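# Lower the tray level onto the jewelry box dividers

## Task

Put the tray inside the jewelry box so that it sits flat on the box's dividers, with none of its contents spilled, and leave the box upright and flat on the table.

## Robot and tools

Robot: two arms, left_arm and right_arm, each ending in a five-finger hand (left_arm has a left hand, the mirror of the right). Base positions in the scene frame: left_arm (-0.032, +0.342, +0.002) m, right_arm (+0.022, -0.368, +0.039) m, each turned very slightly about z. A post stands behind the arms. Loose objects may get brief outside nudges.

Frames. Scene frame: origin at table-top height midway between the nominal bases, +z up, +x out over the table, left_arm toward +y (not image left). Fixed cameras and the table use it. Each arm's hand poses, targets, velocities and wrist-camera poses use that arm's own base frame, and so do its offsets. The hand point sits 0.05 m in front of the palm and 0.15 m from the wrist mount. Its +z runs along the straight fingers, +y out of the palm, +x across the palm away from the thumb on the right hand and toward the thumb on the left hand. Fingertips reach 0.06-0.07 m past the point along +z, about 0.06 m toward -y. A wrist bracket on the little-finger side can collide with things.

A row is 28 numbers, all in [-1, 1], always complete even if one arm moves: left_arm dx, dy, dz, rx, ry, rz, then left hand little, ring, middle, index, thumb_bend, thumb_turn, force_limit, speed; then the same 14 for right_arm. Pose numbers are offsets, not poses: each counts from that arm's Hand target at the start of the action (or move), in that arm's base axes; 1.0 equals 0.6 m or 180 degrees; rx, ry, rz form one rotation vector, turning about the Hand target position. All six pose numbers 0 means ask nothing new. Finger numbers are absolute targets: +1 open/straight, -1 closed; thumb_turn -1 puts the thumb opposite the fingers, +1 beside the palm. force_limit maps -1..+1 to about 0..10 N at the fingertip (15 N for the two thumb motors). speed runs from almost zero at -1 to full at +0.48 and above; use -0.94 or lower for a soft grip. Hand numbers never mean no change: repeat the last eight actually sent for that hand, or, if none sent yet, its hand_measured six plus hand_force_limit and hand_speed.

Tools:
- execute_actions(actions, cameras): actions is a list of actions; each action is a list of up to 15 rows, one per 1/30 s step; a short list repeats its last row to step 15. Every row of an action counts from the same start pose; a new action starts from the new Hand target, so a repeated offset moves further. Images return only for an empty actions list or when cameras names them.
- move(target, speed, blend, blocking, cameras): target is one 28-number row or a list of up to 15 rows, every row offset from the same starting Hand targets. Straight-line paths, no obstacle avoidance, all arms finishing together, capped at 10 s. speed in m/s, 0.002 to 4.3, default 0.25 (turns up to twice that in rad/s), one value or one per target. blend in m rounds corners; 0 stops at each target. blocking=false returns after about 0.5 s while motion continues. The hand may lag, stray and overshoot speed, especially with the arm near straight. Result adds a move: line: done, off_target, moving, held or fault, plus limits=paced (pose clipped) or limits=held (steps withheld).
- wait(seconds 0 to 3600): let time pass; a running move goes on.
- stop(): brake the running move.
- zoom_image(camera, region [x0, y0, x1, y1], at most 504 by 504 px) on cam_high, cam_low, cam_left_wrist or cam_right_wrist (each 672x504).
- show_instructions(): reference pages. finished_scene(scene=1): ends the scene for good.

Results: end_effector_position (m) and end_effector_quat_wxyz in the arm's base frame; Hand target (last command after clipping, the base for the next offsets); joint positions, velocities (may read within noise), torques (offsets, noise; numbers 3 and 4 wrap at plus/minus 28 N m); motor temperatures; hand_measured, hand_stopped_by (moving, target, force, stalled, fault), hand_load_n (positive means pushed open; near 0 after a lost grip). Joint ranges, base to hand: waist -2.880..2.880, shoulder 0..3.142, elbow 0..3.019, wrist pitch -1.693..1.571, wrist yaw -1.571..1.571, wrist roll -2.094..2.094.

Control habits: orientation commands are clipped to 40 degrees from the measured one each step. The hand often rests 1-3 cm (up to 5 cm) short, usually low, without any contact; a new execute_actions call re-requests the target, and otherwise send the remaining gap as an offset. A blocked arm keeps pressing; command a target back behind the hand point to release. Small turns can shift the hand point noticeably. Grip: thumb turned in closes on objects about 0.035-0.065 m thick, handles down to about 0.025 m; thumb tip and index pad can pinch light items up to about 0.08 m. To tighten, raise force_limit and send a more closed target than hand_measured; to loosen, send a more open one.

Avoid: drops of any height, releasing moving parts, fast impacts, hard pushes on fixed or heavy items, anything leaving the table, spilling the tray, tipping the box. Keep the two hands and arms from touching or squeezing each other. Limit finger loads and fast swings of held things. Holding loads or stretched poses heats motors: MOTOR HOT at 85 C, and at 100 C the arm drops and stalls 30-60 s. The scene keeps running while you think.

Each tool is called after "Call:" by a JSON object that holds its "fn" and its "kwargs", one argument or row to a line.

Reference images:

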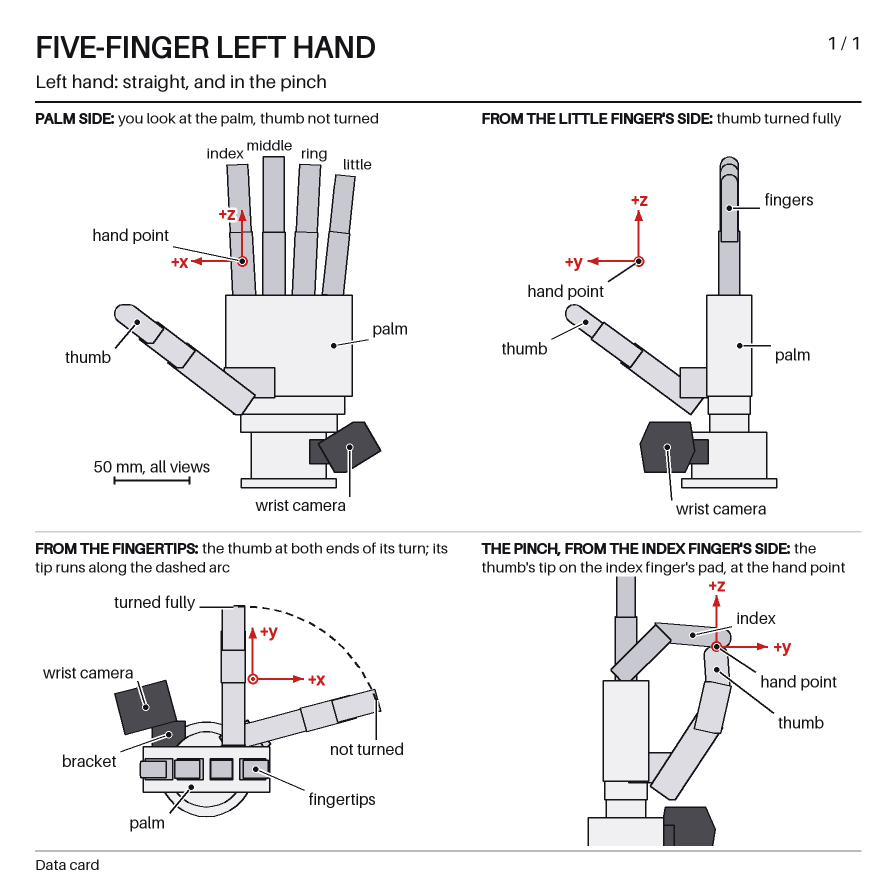

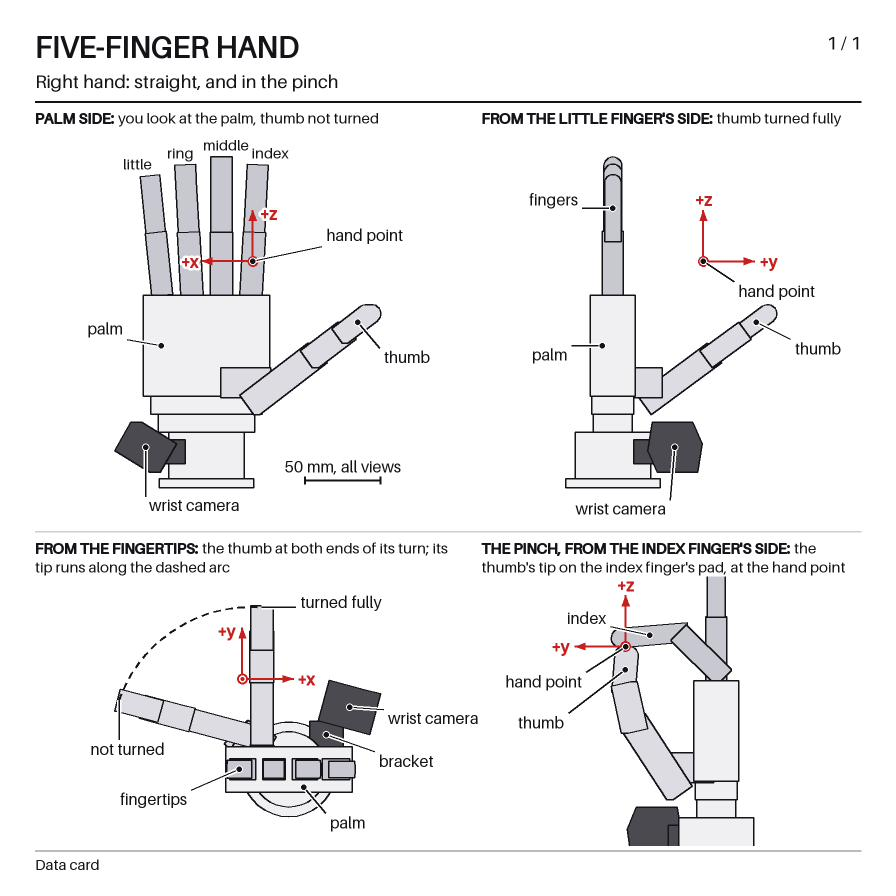

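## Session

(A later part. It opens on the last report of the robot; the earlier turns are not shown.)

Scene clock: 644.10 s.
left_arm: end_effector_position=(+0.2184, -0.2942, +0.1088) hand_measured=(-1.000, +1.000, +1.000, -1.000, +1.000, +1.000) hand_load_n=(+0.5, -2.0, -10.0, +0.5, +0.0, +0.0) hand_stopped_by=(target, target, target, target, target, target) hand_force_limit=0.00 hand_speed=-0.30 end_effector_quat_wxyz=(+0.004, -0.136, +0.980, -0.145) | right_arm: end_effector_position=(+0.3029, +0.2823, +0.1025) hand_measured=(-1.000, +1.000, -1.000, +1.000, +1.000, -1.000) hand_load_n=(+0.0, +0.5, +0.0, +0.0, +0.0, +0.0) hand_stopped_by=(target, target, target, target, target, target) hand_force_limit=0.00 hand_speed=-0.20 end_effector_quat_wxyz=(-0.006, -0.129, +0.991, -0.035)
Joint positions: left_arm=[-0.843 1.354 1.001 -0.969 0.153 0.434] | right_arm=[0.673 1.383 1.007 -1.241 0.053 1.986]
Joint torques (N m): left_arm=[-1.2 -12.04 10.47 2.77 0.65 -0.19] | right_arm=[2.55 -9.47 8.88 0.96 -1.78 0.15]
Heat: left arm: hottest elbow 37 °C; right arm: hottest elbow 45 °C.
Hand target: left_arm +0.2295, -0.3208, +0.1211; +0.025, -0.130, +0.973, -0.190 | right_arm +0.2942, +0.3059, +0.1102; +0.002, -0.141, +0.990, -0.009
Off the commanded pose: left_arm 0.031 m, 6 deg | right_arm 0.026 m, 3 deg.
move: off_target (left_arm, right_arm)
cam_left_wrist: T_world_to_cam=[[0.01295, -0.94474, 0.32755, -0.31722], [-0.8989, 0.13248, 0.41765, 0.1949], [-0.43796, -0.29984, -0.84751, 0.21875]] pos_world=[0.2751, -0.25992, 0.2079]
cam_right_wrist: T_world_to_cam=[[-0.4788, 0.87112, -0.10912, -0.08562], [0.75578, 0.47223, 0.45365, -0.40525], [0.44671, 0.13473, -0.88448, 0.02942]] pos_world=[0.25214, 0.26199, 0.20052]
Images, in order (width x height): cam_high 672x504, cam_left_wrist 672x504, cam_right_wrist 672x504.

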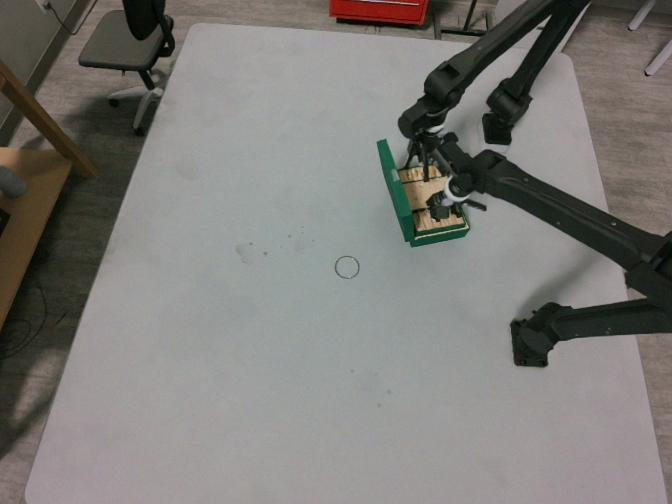

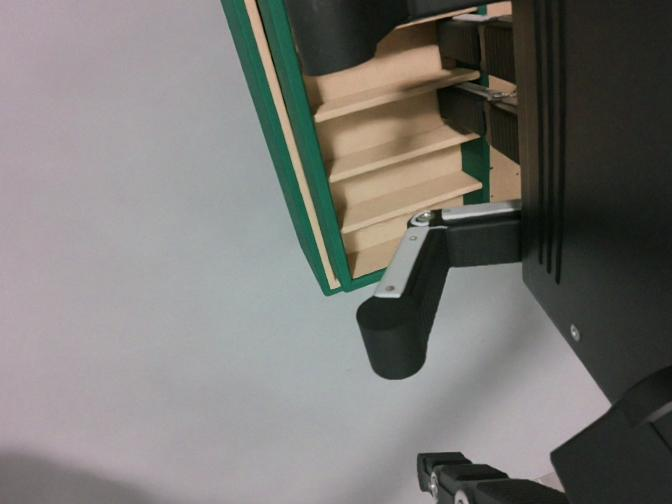

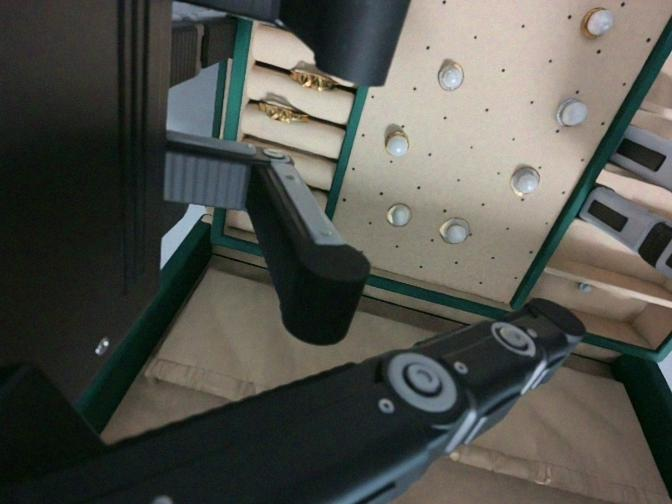

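Call:
{"fn": "move", "kwargs": {
  "target": [0.0060,-0.0018,-0.008,0,0,0,-1,1,1,-1,1,1,0,-0.3,0.0060,-0.0018,-0.010,0,0,0,-1,1,-1,1,1,-1,0,-0.2],
  "speed": 0.02,
  "cameras": ["cam_left_wrist","cam_right_wrist"]
}}

Call:
{"fn": "zoom_image", "kwargs": {
  "camera": "cam_left_wrist",
  "region": [285, 170, 355, 300]
}}

Scene clock: 654.53 s.
left_arm: end_effector_position=(+0.2189, -0.2948, +0.1075) hand_measured=(-1.000, +1.000, +1.000, -1.000, +1.000, +1.000) hand_load_n=(+0.0, -2.5, -10.5, +0.5, +0.0, +0.0) hand_stopped_by=(target, target, target, target, target, target) hand_force_limit=0.00 hand_speed=-0.30 end_effector_quat_wxyz=(+0.005, -0.136, +0.980, -0.147) | right_arm: end_effector_position=(+0.3033, +0.2818, +0.0997) hand_measured=(-1.000, +1.000, -1.000, +1.000, +1.000, -1.000) hand_load_n=(+0.0, +0.5, +0.0, +0.0, +0.0, +0.0) hand_stopped_by=(target, target, target, target, target, target) hand_force_limit=0.00 hand_speed=-0.20 end_effector_quat_wxyz=(-0.004, -0.129, +0.991, -0.035)
Joint positions: left_arm=[-0.843 1.354 0.998 -0.961 0.153 0.434] | right_arm=[0.673 1.383 0.999 -1.229 0.056 1.986]
Joint torques (N m): left_arm=[-0.73 -11.11 10.69 2.91 0.68 -0.14] | right_arm=[1.96 -8.76 8.87 1.47 -1.89 0.09]
Heat: left arm: hottest elbow 36 °C; right arm: hottest elbow 45 °C.
Hand target: left_arm +0.2331, -0.3219, +0.1164; +0.025, -0.130, +0.973, -0.190 | right_arm +0.2977, +0.3048, +0.1041; +0.002, -0.141, +0.990, -0.009
Off the commanded pose: left_arm 0.032 m, 6 deg | right_arm 0.024 m, 3 deg.
move: off_target (left_arm, right_arm)
cam_left_wrist: T_world_to_cam=[[0.01196, -0.94356, 0.33098, -0.31723], [-0.90005, 0.13404, 0.41465, 0.19695], [-0.43562, -0.30286, -0.84765, 0.21633]] pos_world=[0.2753, -0.26021, 0.2067]
cam_right_wrist: T_world_to_cam=[[-0.47834, 0.87108, -0.11144, -0.0852], [0.75337, 0.47225, 0.45761, -0.40378], [0.45125, 0.13494, -0.88214, 0.02522]] pos_world=[0.25206, 0.26149, 0.19753]

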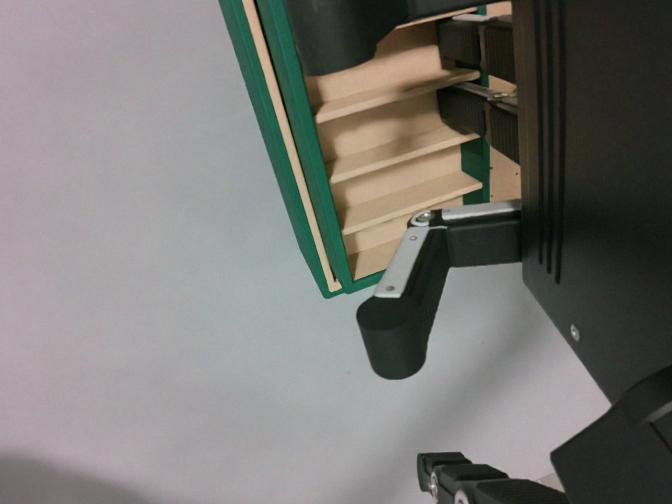

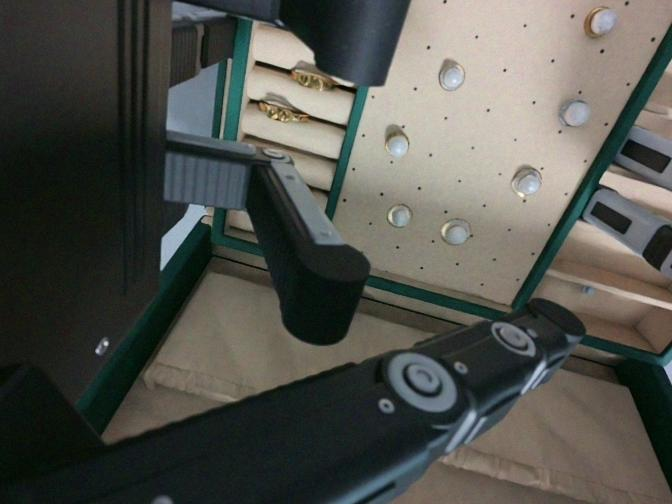

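Scaled by 3.877 from the camera's image (finer frame: 960x720).

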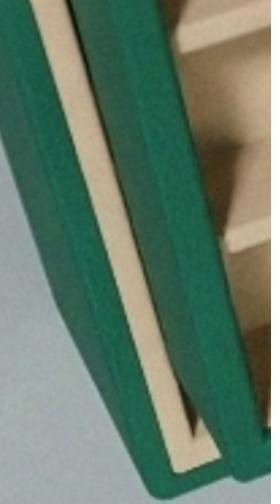

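Call:
{"fn": "move", "kwargs": {
  "target": [0.002,0,-0.013,0,0,0,-1,1,1,-1,1,1,0,-0.3,0.002,0,-0.010,0,0,0,-1,1,-1,1,1,-1,0,-0.2],
  "speed": 0.02,
  "cameras": ["cam_left_wrist","cam_right_wrist"]
}}

Call:
{"fn": "zoom_image", "kwargs": {
  "camera": "cam_left_wrist",
  "region": [285, 170, 355, 300]
}}

Scene clock: 657.37 s.
left_arm: end_effector_position=(+0.2186, -0.2952, +0.1007) hand_measured=(-1.000, +1.000, +1.000, -1.000, +1.000, +1.000) hand_load_n=(+0.0, -2.5, -9.5, +0.0, +0.0, +0.0) hand_stopped_by=(target, target, target, target, target, target) hand_force_limit=0.00 hand_speed=-0.30 end_effector_quat_wxyz=(+0.006, -0.135, +0.980, -0.149) | right_arm: end_effector_position=(+0.3035, +0.2817, +0.0968) hand_measured=(-1.000, +1.000, -1.000, +1.000, +1.000, -1.000) hand_load_n=(+0.0, +0.5, +0.0, +0.0, -0.5, +0.0) hand_stopped_by=(target, target, target, target, target, target) hand_force_limit=0.00 hand_speed=-0.20 end_effector_quat_wxyz=(-0.001, -0.129, +0.991, -0.034)
Joint positions: left_arm=[-0.843 1.359 0.982 -0.938 0.156 0.434] | right_arm=[0.673 1.383 0.99 -1.215 0.057 1.986]
Joint torques (N m): left_arm=[-0.5 -10.64 10.85 2.85 0.61 -0.12] | right_arm=[1.38 -8.06 9.1 1.47 -1.91 0.03]
Heat: left arm: hottest elbow 36 °C; right arm: hottest elbow 44 °C.
Hand target: left_arm +0.2343, -0.3218, +0.1086; +0.025, -0.130, +0.973, -0.190 | right_arm +0.2989, +0.3048, +0.0982; +0.002, -0.141, +0.990, -0.009
Off the commanded pose: left_arm 0.032 m, 5 deg | right_arm 0.024 m, 3 deg.
move: off_target (left_arm, right_arm)
cam_left_wrist: T_world_to_cam=[[0.01101, -0.94202, 0.33537, -0.31505], [-0.90043, 0.13651, 0.41302, 0.20051], [-0.43486, -0.30653, -0.84672, 0.20898]] pos_world=[0.2749, -0.2601, 0.19979]
cam_right_wrist: T_world_to_cam=[[-0.47786, 0.87131, -0.11165, -0.08559], [0.75126, 0.47124, 0.46211, -0.402], [0.45526, 0.13694, -0.87977, 0.0205]] pos_world=[0.25178, 0.2612, 0.19424]

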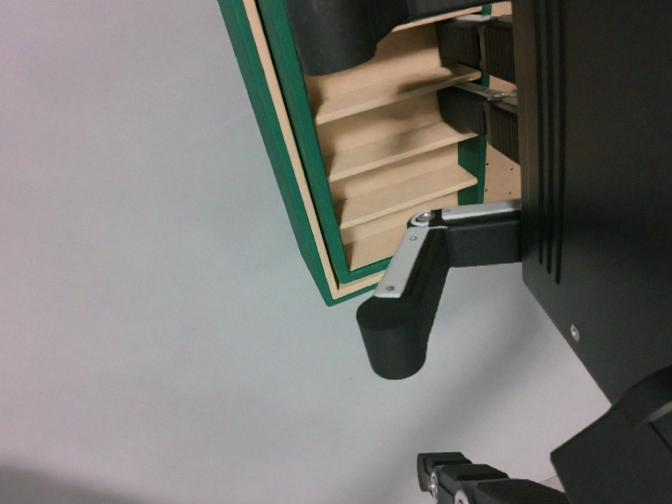

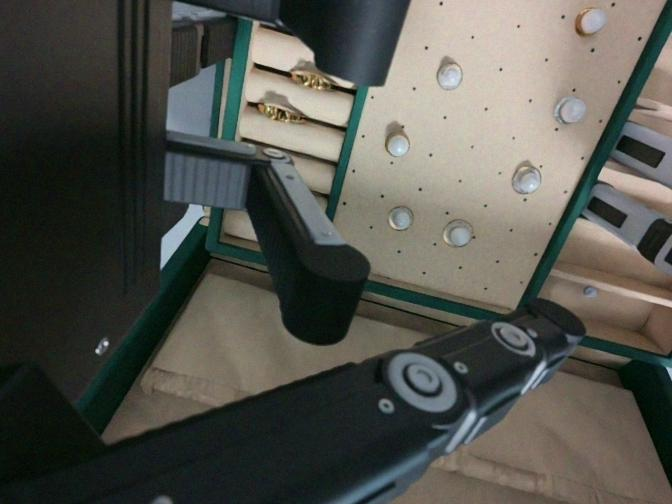

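Scaled by 3.877 from the camera's image (finer frame: 960x720).

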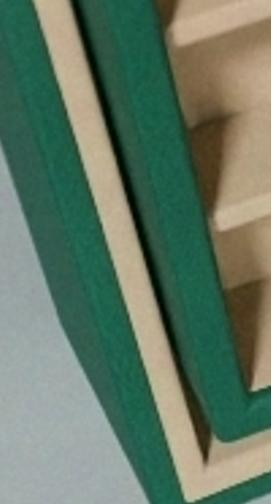

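Call:
{"fn": "move", "kwargs": {
  "target": [0,0,-0.006,0,0,0,-1,1,1,-1,1,1,0,-0.3,0,0,-0.016,0,0,0,-1,1,-1,1,1,-1,0,-0.2],
  "speed": 0.02,
  "cameras": ["cam_left_wrist","cam_right_wrist","cam_high"]
}}

Call:
{"fn": "zoom_image", "kwargs": {
  "camera": "cam_left_wrist",
  "region": [285, 170, 355, 310]
}}

Call:
{"fn": "zoom_image", "kwargs": {
  "camera": "cam_high",
  "region": [370, 120, 490, 260]
}}

Call:
{"fn": "zoom_image", "kwargs": {
  "camera": "cam_right_wrist",
  "region": [150, 180, 330, 330]
}}

Scene clock: 663.83 s.
left_arm: end_effector_position=(+0.2186, -0.2952, +0.0974) hand_measured=(-1.000, +1.000, +1.000, -1.000, +1.000, +1.000) hand_load_n=(+0.0, -2.0, -10.5, +0.0, +0.0, +0.5) hand_stopped_by=(target, target, target, target, target, target) hand_force_limit=0.00 hand_speed=-0.30 end_effector_quat_wxyz=(+0.006, -0.135, +0.979, -0.149) | right_arm: end_effector_position=(+0.3038, +0.2813, +0.0874) hand_measured=(-1.000, +1.000, -1.000, +1.000, +1.000, -1.000) hand_load_n=(+0.0, +0.5, +0.0, +0.0, +0.0, +0.0) hand_stopped_by=(target, target, target, target, target, target) hand_force_limit=0.00 hand_speed=-0.20 end_effector_quat_wxyz=(+0.000, -0.129, +0.991, -0.035)
Joint positions: left_arm=[-0.843 1.362 0.976 -0.927 0.156 0.434] | right_arm=[0.673 1.393 0.973 -1.188 0.06 1.986]
Joint torques (N m): left_arm=[-0.56 -10.52 10.78 2.85 0.61 -0.12] | right_arm=[1.67 -8.06 9.06 1.46 -2.02 0.05]
Heat: left arm: hottest elbow 35 °C; right arm: hottest elbow 44 °C.
Hand target: left_arm +0.2343, -0.3218, +0.1049; +0.025, -0.130, +0.973, -0.190 | right_arm +0.2990, +0.3048, +0.0886; +0.002, -0.141, +0.990, -0.009
Off the commanded pose: left_arm 0.032 m, 5 deg | right_arm 0.024 m, 3 deg.
move: off_target (left_arm, right_arm)
cam_left_wrist: T_world_to_cam=[[0.01091, -0.94183, 0.3359, -0.31397], [-0.90064, 0.13669, 0.41251, 0.20208], [-0.43444, -0.30702, -0.84676, 0.20595]] pos_world=[0.2749, -0.2601, 0.19649]
cam_right_wrist: T_world_to_cam=[[-0.47773, 0.87111, -0.11378, -0.08591], [0.75026, 0.47193, 0.46302, -0.39769], [0.45704, 0.13583, -0.87901, 0.01193]] pos_world=[0.25189, 0.2609, 0.18485]
Images, in order (width x height): cam_high 672x504, cam_left_wrist 672x504, cam_right_wrist 672x504.

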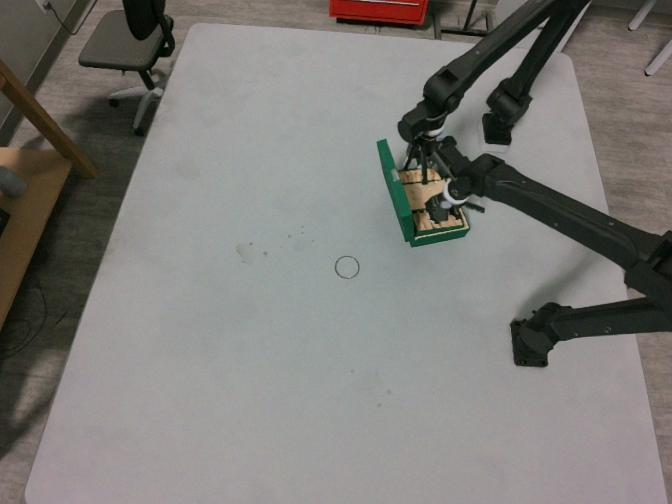

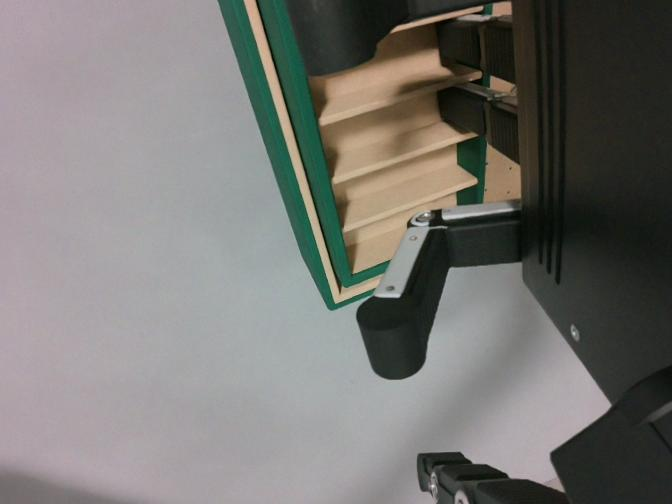

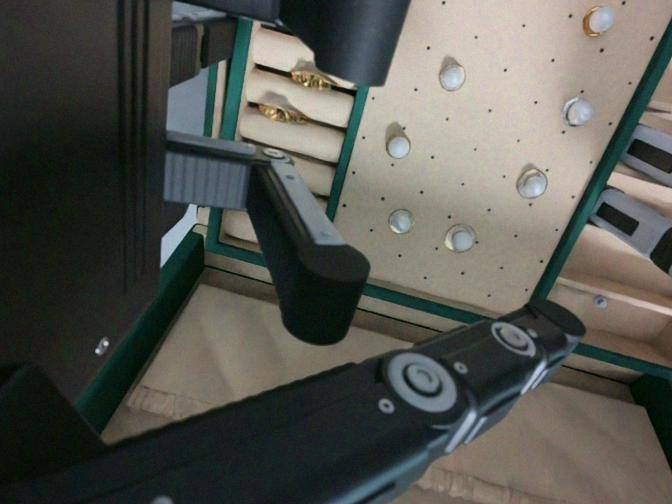

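Scaled by 3.600 from the camera's image (finer frame: 960x720).

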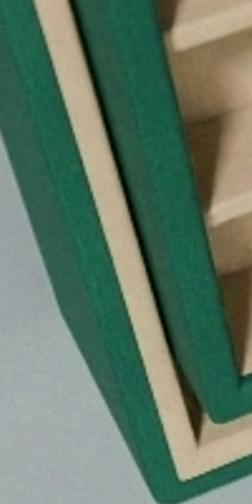

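Scaled by 3.600 from the camera's image (finer frame: 960x720).

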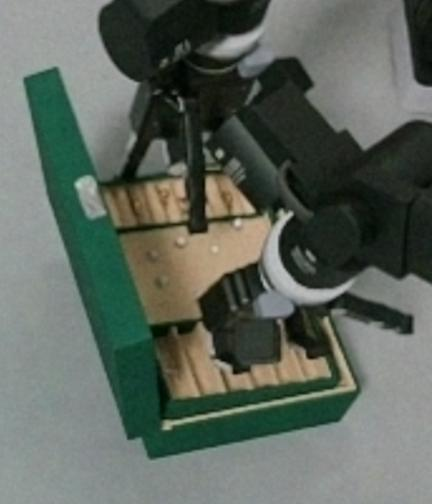

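Scaled by 2.800 from the camera's image (finer frame: 960x720).

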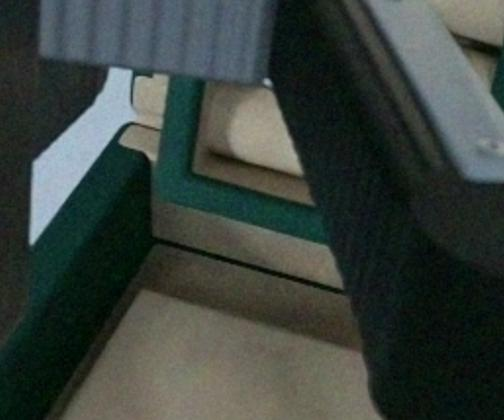

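Call:
{"fn": "zoom_image", "kwargs": {
  "camera": "cam_left_wrist",
  "region": [250, 0, 550, 320]
}}

Call:
{"fn": "zoom_image", "kwargs": {
  "camera": "cam_right_wrist",
  "region": [150, 0, 672, 400]
}}

Scaled by 1.575 from the camera's image (finer frame: 960x720).

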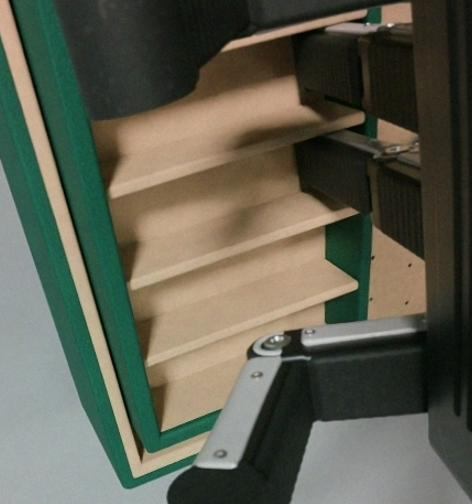

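Region (150, 0, 672, 400) is 522x400 pixels. A region can be at most 504 by 504 pixels.

Call:
{"fn": "zoom_image", "kwargs": {
  "camera": "cam_right_wrist",
  "region": [522, 260, 672, 410]
}}

Call:
{"fn": "zoom_image", "kwargs": {
  "camera": "cam_right_wrist",
  "region": [330, 200, 480, 350]
}}

Scaled by 3.360 from the camera's image (finer frame: 960x720).

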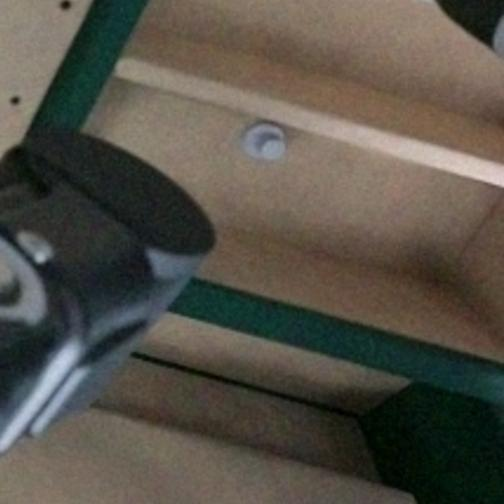

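Scaled by 3.360 from the camera's image (finer frame: 960x720).

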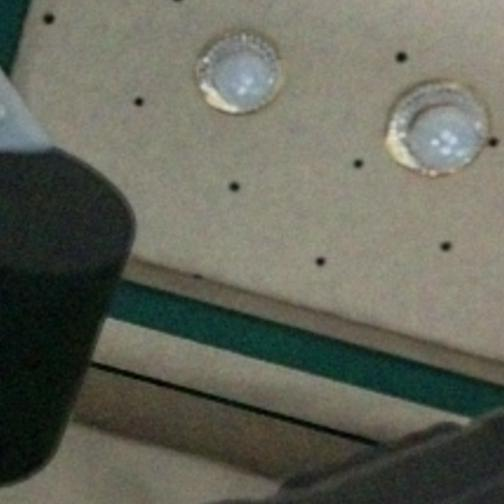

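Call:
{"fn": "zoom_image", "kwargs": {
  "camera": "cam_high",
  "region": [400, 205, 475, 250]
}}

Call:
{"fn": "zoom_image", "kwargs": {
  "camera": "cam_high",
  "region": [390, 155, 450, 215]
}}

Scaled by 6.720 from the camera's image (finer frame: 960x720).

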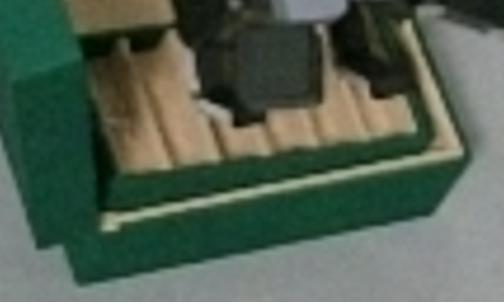

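Scaled by 8.400 from the camera's image (finer frame: 960x720).

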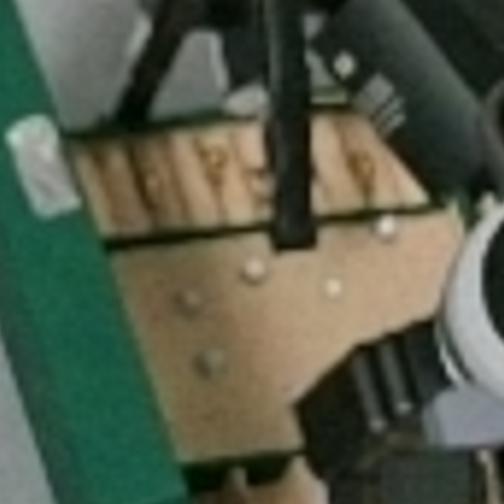

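Call:
{"fn": "move", "kwargs": {
  "target": [
    [0,0,0.010,0,0,0,-1,1,1,-1,1,1,0,-0.3,0,0,0.010,0,0,0,-1,1,-1,1,1,-1,0,-0.2],
    [-0.0090,-0.0025,0.010,0,0,0,-1,1,1,-1,1,1,0,-0.3,-0.0090,-0.0025,0.010,0,0,0,-1,1,-1,1,1,-1,0,-0.2]
  ],
  "speed": 0.02,
  "cameras": ["cam_left_wrist","cam_right_wrist","cam_high"]
}}

Call:
{"fn": "zoom_image", "kwargs": {
  "camera": "cam_left_wrist",
  "region": [250, 0, 550, 320]
}}

Call:
{"fn": "zoom_image", "kwargs": {
  "camera": "cam_high",
  "region": [400, 205, 475, 250]
}}

Scene clock: 692.17 s.
left_arm: end_effector_position=(+0.2183, -0.2954, +0.0973) hand_measured=(-1.000, +1.000, +1.000, -1.000, +1.000, +1.000) hand_load_n=(+0.0, -2.0, -10.0, +0.0, +0.0, +0.0) hand_stopped_by=(target, target, target, target, target, target) hand_force_limit=0.00 hand_speed=-0.30 end_effector_quat_wxyz=(+0.007, -0.135, +0.980, -0.148) | right_arm: end_effector_position=(+0.3038, +0.2813, +0.0874) hand_measured=(-1.000, +1.000, -1.000, +1.000, +1.000, -1.000) hand_load_n=(+0.0, +0.5, +0.0, +0.5, +0.0, +0.0) hand_stopped_by=(target, target, target, target, target, target) hand_force_limit=0.00 hand_speed=-0.20 end_effector_quat_wxyz=(+0.000, -0.129, +0.991, -0.035)
Joint positions: left_arm=[-0.845 1.362 0.976 -0.927 0.152 0.432] | right_arm=[0.673 1.393 0.973 -1.188 0.06 1.986]
Joint torques (N m): left_arm=[-1.38 -11.58 11.17 2.33 0.63 -0.24] | right_arm=[2.2 -9.41 8.7 0.87 -2 0.1]
Heat: left arm: hottest elbow 34 °C; right arm: hottest elbow 43 °C.
Hand target: left_arm +0.2288, -0.3234, +0.1109; +0.025, -0.130, +0.973, -0.190 | right_arm +0.2936, +0.3033, +0.0946; +0.002, -0.141, +0.990, -0.009
Off the commanded pose: left_arm 0.033 m, 5 deg | right_arm 0.025 m, 3 deg.
move: off_target (left_arm, right_arm)
cam_left_wrist: T_world_to_cam=[[0.00987, -0.94254, 0.33396, -0.31386], [-0.90144, 0.13616, 0.41094, 0.20197], [-0.4328, -0.3051, -0.84829, 0.20592]] pos_world=[0.27429, -0.2605, 0.1965]
cam_right_wrist: T_world_to_cam=[[-0.47773, 0.87111, -0.11378, -0.08591], [0.75026, 0.47193, 0.46302, -0.39769], [0.45704, 0.13583, -0.87901, 0.01193]] pos_world=[0.25189, 0.2609, 0.18485]
Images, in order (width x height): cam_high 672x504, cam_left_wrist 672x504, cam_right_wrist 672x504.

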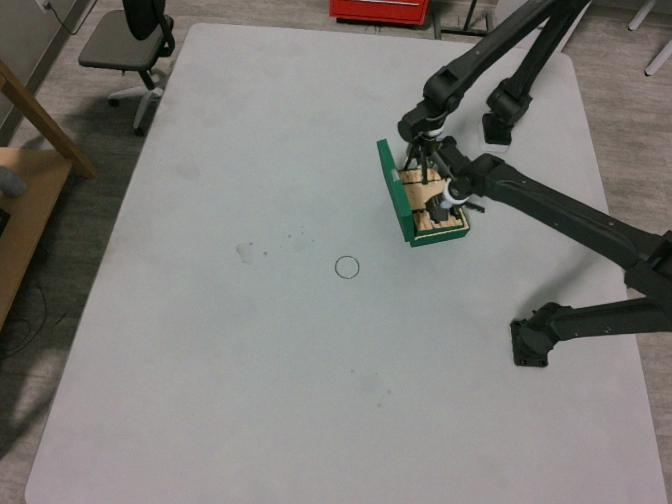

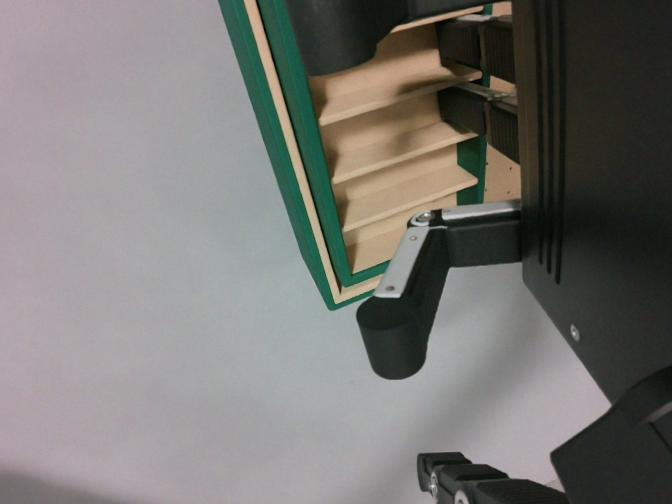

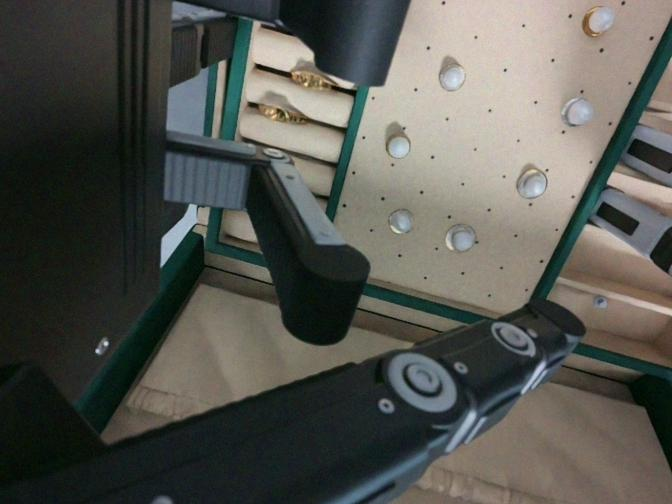

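Scaled by 1.575 from the camera's image (finer frame: 960x720).

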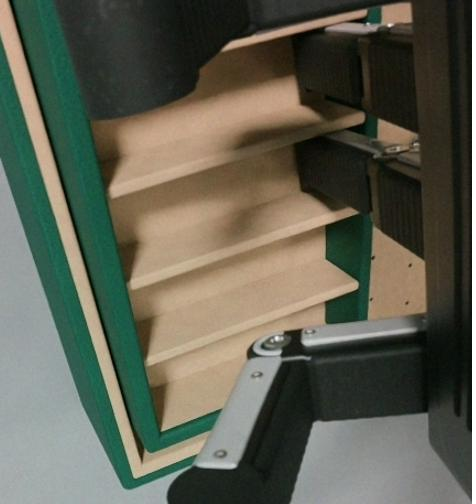

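Scaled by 6.720 from the camera's image (finer frame: 960x720).

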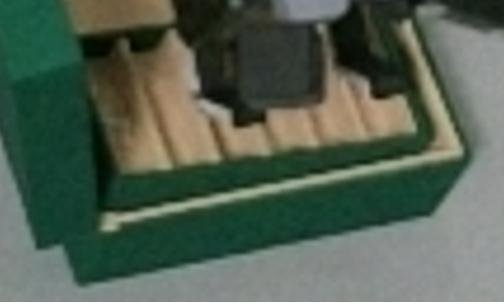

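Call:
{"fn": "move", "kwargs": {
  "target": [
    [0,0,0.015,0,0,0,-1,1,1,-1,1,1,0,-0.3,0,0,0.015,0,0,0,-1,1,-1,1,1,-1,0,-0.2],
    [-0.0080,-0.0022,0.015,0,0,0,-1,1,1,-1,1,1,0,-0.3,-0.0080,-0.0022,0.015,0,0,0,-1,1,-1,1,1,-1,0,-0.2]
  ],
  "speed": 0.02,
  "cameras": ["cam_left_wrist","cam_right_wrist","cam_high"]
}}

Call:
{"fn": "zoom_image", "kwargs": {
  "camera": "cam_left_wrist",
  "region": [250, 0, 550, 320]
}}

Call:
{"fn": "zoom_image", "kwargs": {
  "camera": "cam_high",
  "region": [400, 205, 475, 250]
}}

Scene clock: 695.53 s.
left_arm: end_effector_position=(+0.2151, -0.2971, +0.0978) hand_measured=(-1.000, +1.000, +1.000, -1.000, +1.000, +1.000) hand_load_n=(+0.0, -1.5, -10.0, +0.0, +0.0, +0.0) hand_stopped_by=(target, target, target, target, target, target) hand_force_limit=0.00 hand_speed=-0.30 end_effector_quat_wxyz=(+0.007, -0.136, +0.980, -0.147) | right_arm: end_effector_position=(+0.3008, +0.2792, +0.0888) hand_measured=(-1.000, +1.000, -1.000, +1.000, +1.000, -1.000) hand_load_n=(+0.0, +0.5, +0.0, +0.0, +0.0, +0.0) hand_stopped_by=(target, target, target, target, target, target) hand_force_limit=0.00 hand_speed=-0.20 end_effector_quat_wxyz=(-0.005, -0.128, +0.991, -0.037)
Joint positions: left_arm=[-0.856 1.36 0.976 -0.93 0.147 0.42] | right_arm=[0.673 1.388 0.973 -1.203 0.058 1.988]
Joint torques (N m): left_arm=[-1.55 -12.69 12.08 1.61 0.67 -0.2] | right_arm=[2.37 -10.11 9.07 0.53 -1.98 0.14]
Heat: left arm: hottest elbow 34 °C; right arm: hottest elbow 43 °C.
Hand target: left_arm +0.2241, -0.3247, +0.1199; +0.025, -0.130, +0.973, -0.190 | right_arm +0.2888, +0.3020, +0.1036; +0.002, -0.141, +0.990, -0.009
Off the commanded pose: left_arm 0.036 m, 5 deg | right_arm 0.030 m, 4 deg.
move: off_target (left_arm, right_arm)
cam_left_wrist: T_world_to_cam=[[0.01213, -0.94362, 0.33081, -0.3161], [-0.90177, 0.13261, 0.41136, 0.19808], [-0.43204, -0.3033, -0.84932, 0.2049]] pos_world=[0.27098, -0.2624, 0.19711]
cam_right_wrist: T_world_to_cam=[[-0.47697, 0.87149, -0.11401, -0.08568], [0.75497, 0.47266, 0.45455, -0.39595], [0.45002, 0.13073, -0.8834, 0.01869]] pos_world=[0.24965, 0.25938, 0.18672]
Images, in order (width x height): cam_high 672x504, cam_left_wrist 672x504, cam_right_wrist 672x504.

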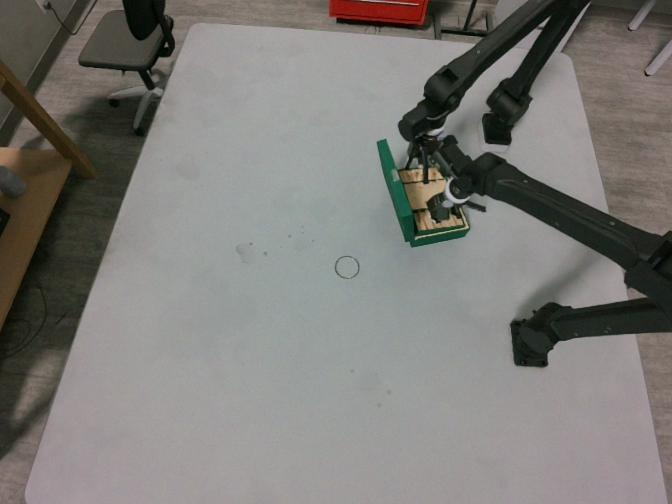

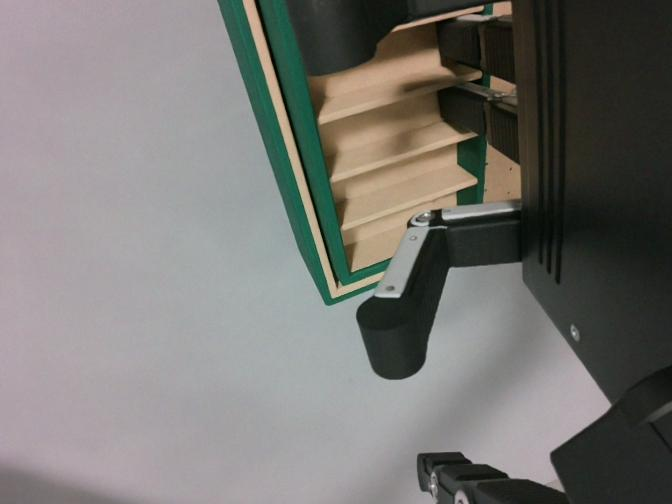

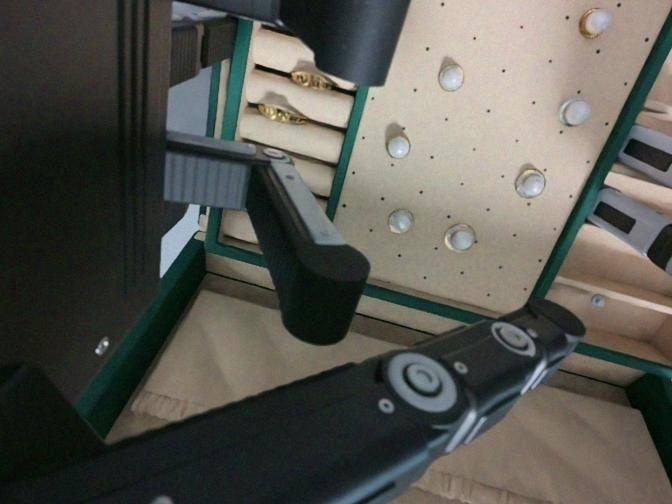

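Scaled by 1.575 from the camera's image (finer frame: 960x720).

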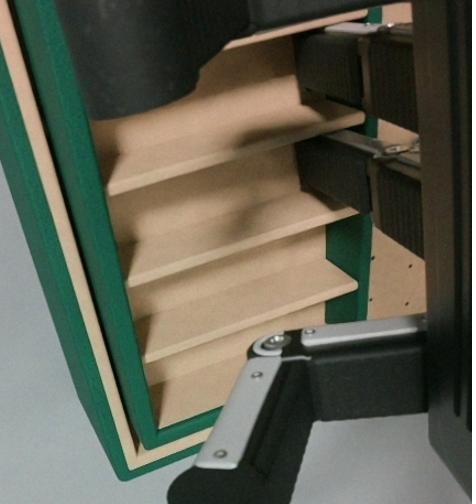

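Scaled by 6.720 from the camera's image (finer frame: 960x720).

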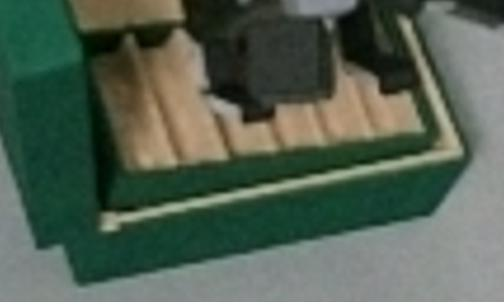

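Call:
{"fn": "move", "kwargs": {
  "target": [
    [-0.0048,-0.0013,0,0,0,0,-1,1,1,-1,1,1,0,-0.3,-0.0055,-0.0015,0,0,0,0,-1,1,-1,1,1,-1,0,-0.2],
    [-0.0048,-0.0013,-0.023,0,0,0,-1,1,1,-1,1,1,0,-0.3,-0.0055,-0.0015,-0.025,0,0,0,-1,1,-1,1,1,-1,0,-0.2]
  ],
  "speed": 0.02,
  "cameras": ["cam_left_wrist","cam_right_wrist","cam_high"]
}}

Call:
{"fn": "zoom_image", "kwargs": {
  "camera": "cam_left_wrist",
  "region": [250, 0, 550, 320]
}}

Call:
{"fn": "zoom_image", "kwargs": {
  "camera": "cam_high",
  "region": [400, 205, 475, 250]
}}

Scene clock: 699.60 s.
left_arm: end_effector_position=(+0.2095, -0.2977, +0.0929) hand_measured=(-1.000, +1.000, +1.000, -1.000, +1.000, +1.000) hand_load_n=(+0.0, -1.5, -9.5, +0.0, +0.0, +0.0) hand_stopped_by=(target, target, target, target, target, target) hand_force_limit=0.00 hand_speed=-0.30 end_effector_quat_wxyz=(+0.006, -0.134, +0.980, -0.146) | right_arm: end_effector_position=(+0.2945, +0.2781, +0.0826) hand_measured=(-1.000, +1.000, -1.000, +1.000, +1.000, -1.000) hand_load_n=(+0.0, +0.5, +0.5, +0.0, +0.0, +0.0) hand_stopped_by=(target, target, target, target, target, target) hand_force_limit=0.00 hand_speed=-0.20 end_effector_quat_wxyz=(-0.005, -0.128, +0.991, -0.035)
Joint positions: left_arm=[-0.868 1.359 0.961 -0.917 0.145 0.413] | right_arm=[0.68 1.379 0.946 -1.182 0.054 1.995]
Joint torques (N m): left_arm=[-1.08 -11.69 10.89 2.51 0.64 -0.21] | right_arm=[2.43 -9.05 8.54 1.43 -1.82 0.11]
Heat: left arm: hottest elbow 34 °C; right arm: hottest elbow 43 °C.
Hand target: left_arm +0.2212, -0.3255, +0.1062; +0.025, -0.130, +0.973, -0.190 | right_arm +0.2855, +0.3011, +0.0886; +0.002, -0.141, +0.990, -0.008
Off the commanded pose: left_arm 0.033 m, 6 deg | right_arm 0.025 m, 3 deg.
move: off_target (left_arm, right_arm)
cam_left_wrist: T_world_to_cam=[[0.0084, -0.94421, 0.32923, -0.31427], [-0.90053, 0.13598, 0.41297, 0.19576], [-0.4347, -0.29995, -0.84915, 0.19983]] pos_world=[0.2658, -0.26342, 0.19231]
cam_right_wrist: T_world_to_cam=[[-0.47652, 0.87224, -0.11017, -0.08897], [0.75543, 0.47033, 0.45619, -0.38747], [0.44972, 0.13415, -0.88304, 0.01525]] pos_world=[0.24345, 0.25779, 0.18043]
Images, in order (width x height): cam_high 672x504, cam_left_wrist 672x504, cam_right_wrist 672x504.

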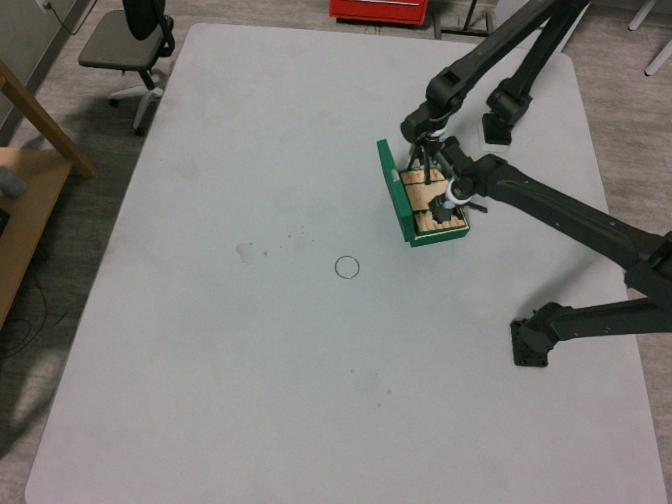

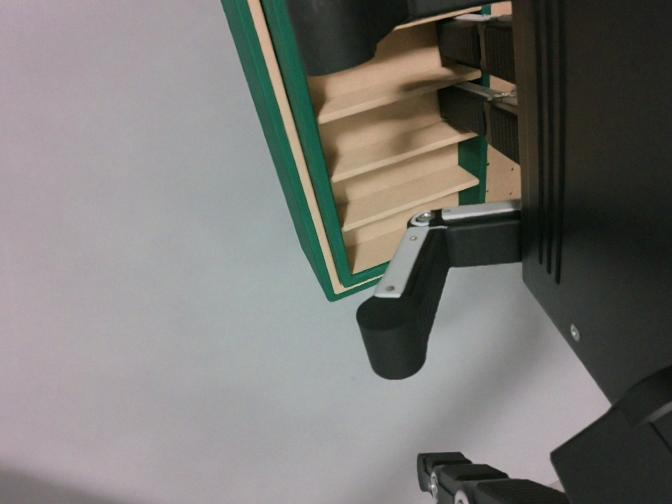

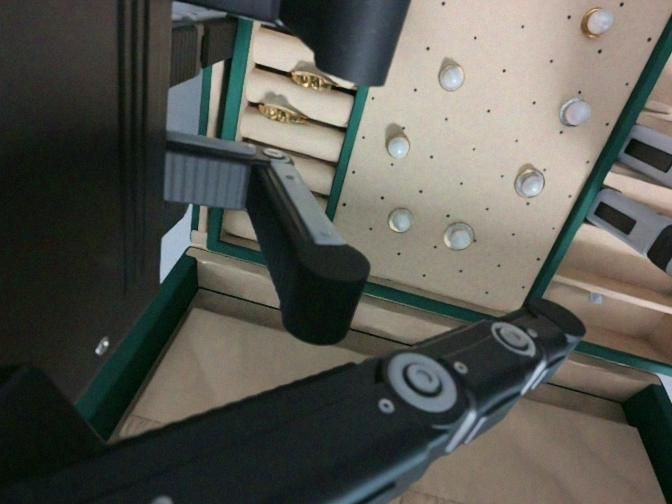

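Scaled by 1.575 from the camera's image (finer frame: 960x720).

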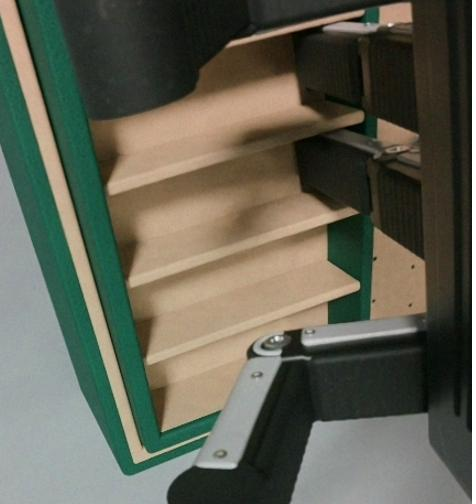

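Scaled by 6.720 from the camera's image (finer frame: 960x720).

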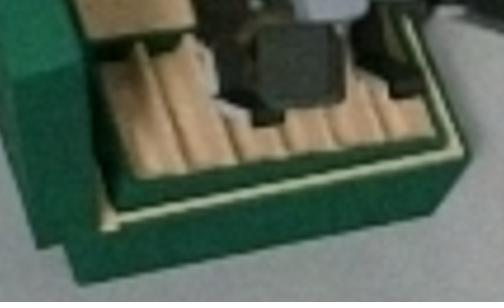

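Call:
{"fn": "zoom_image", "kwargs": {
  "camera": "cam_right_wrist",
  "region": [150, 180, 330, 330]
}}

Call:
{"fn": "zoom_image", "kwargs": {
  "camera": "cam_right_wrist",
  "region": [522, 260, 672, 410]
}}

Call:
{"fn": "zoom_image", "kwargs": {
  "camera": "cam_high",
  "region": [370, 130, 480, 250]
}}

Scaled by 2.800 from the camera's image (finer frame: 960x720).

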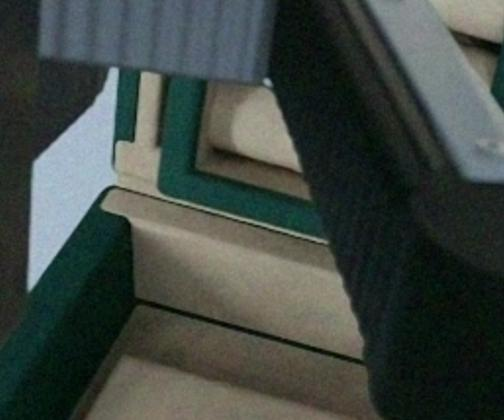

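Scaled by 3.360 from the camera's image (finer frame: 960x720).

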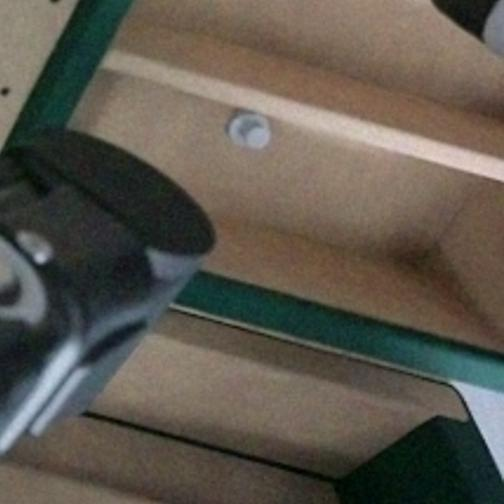

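Scaled by 4.200 from the camera's image (finer frame: 960x720).

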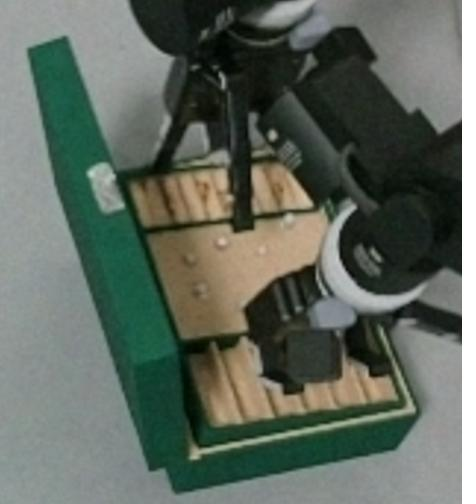

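Call:
{"fn": "zoom_image", "kwargs": {
  "camera": "cam_left_wrist",
  "region": [285, 170, 355, 310]
}}

Call:
{"fn": "zoom_image", "kwargs": {
  "camera": "cam_left_wrist",
  "region": [220, 0, 320, 170]
}}

Scaled by 3.600 from the camera's image (finer frame: 960x720).

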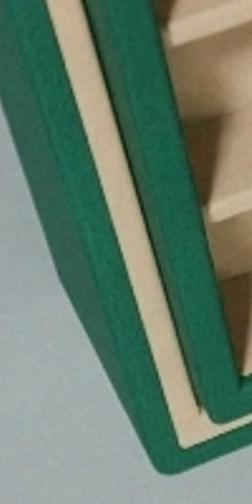

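Scaled by 2.965 from the camera's image (finer frame: 960x720).

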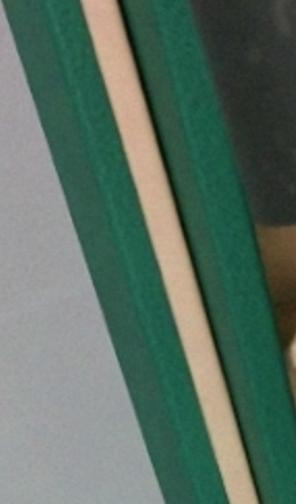

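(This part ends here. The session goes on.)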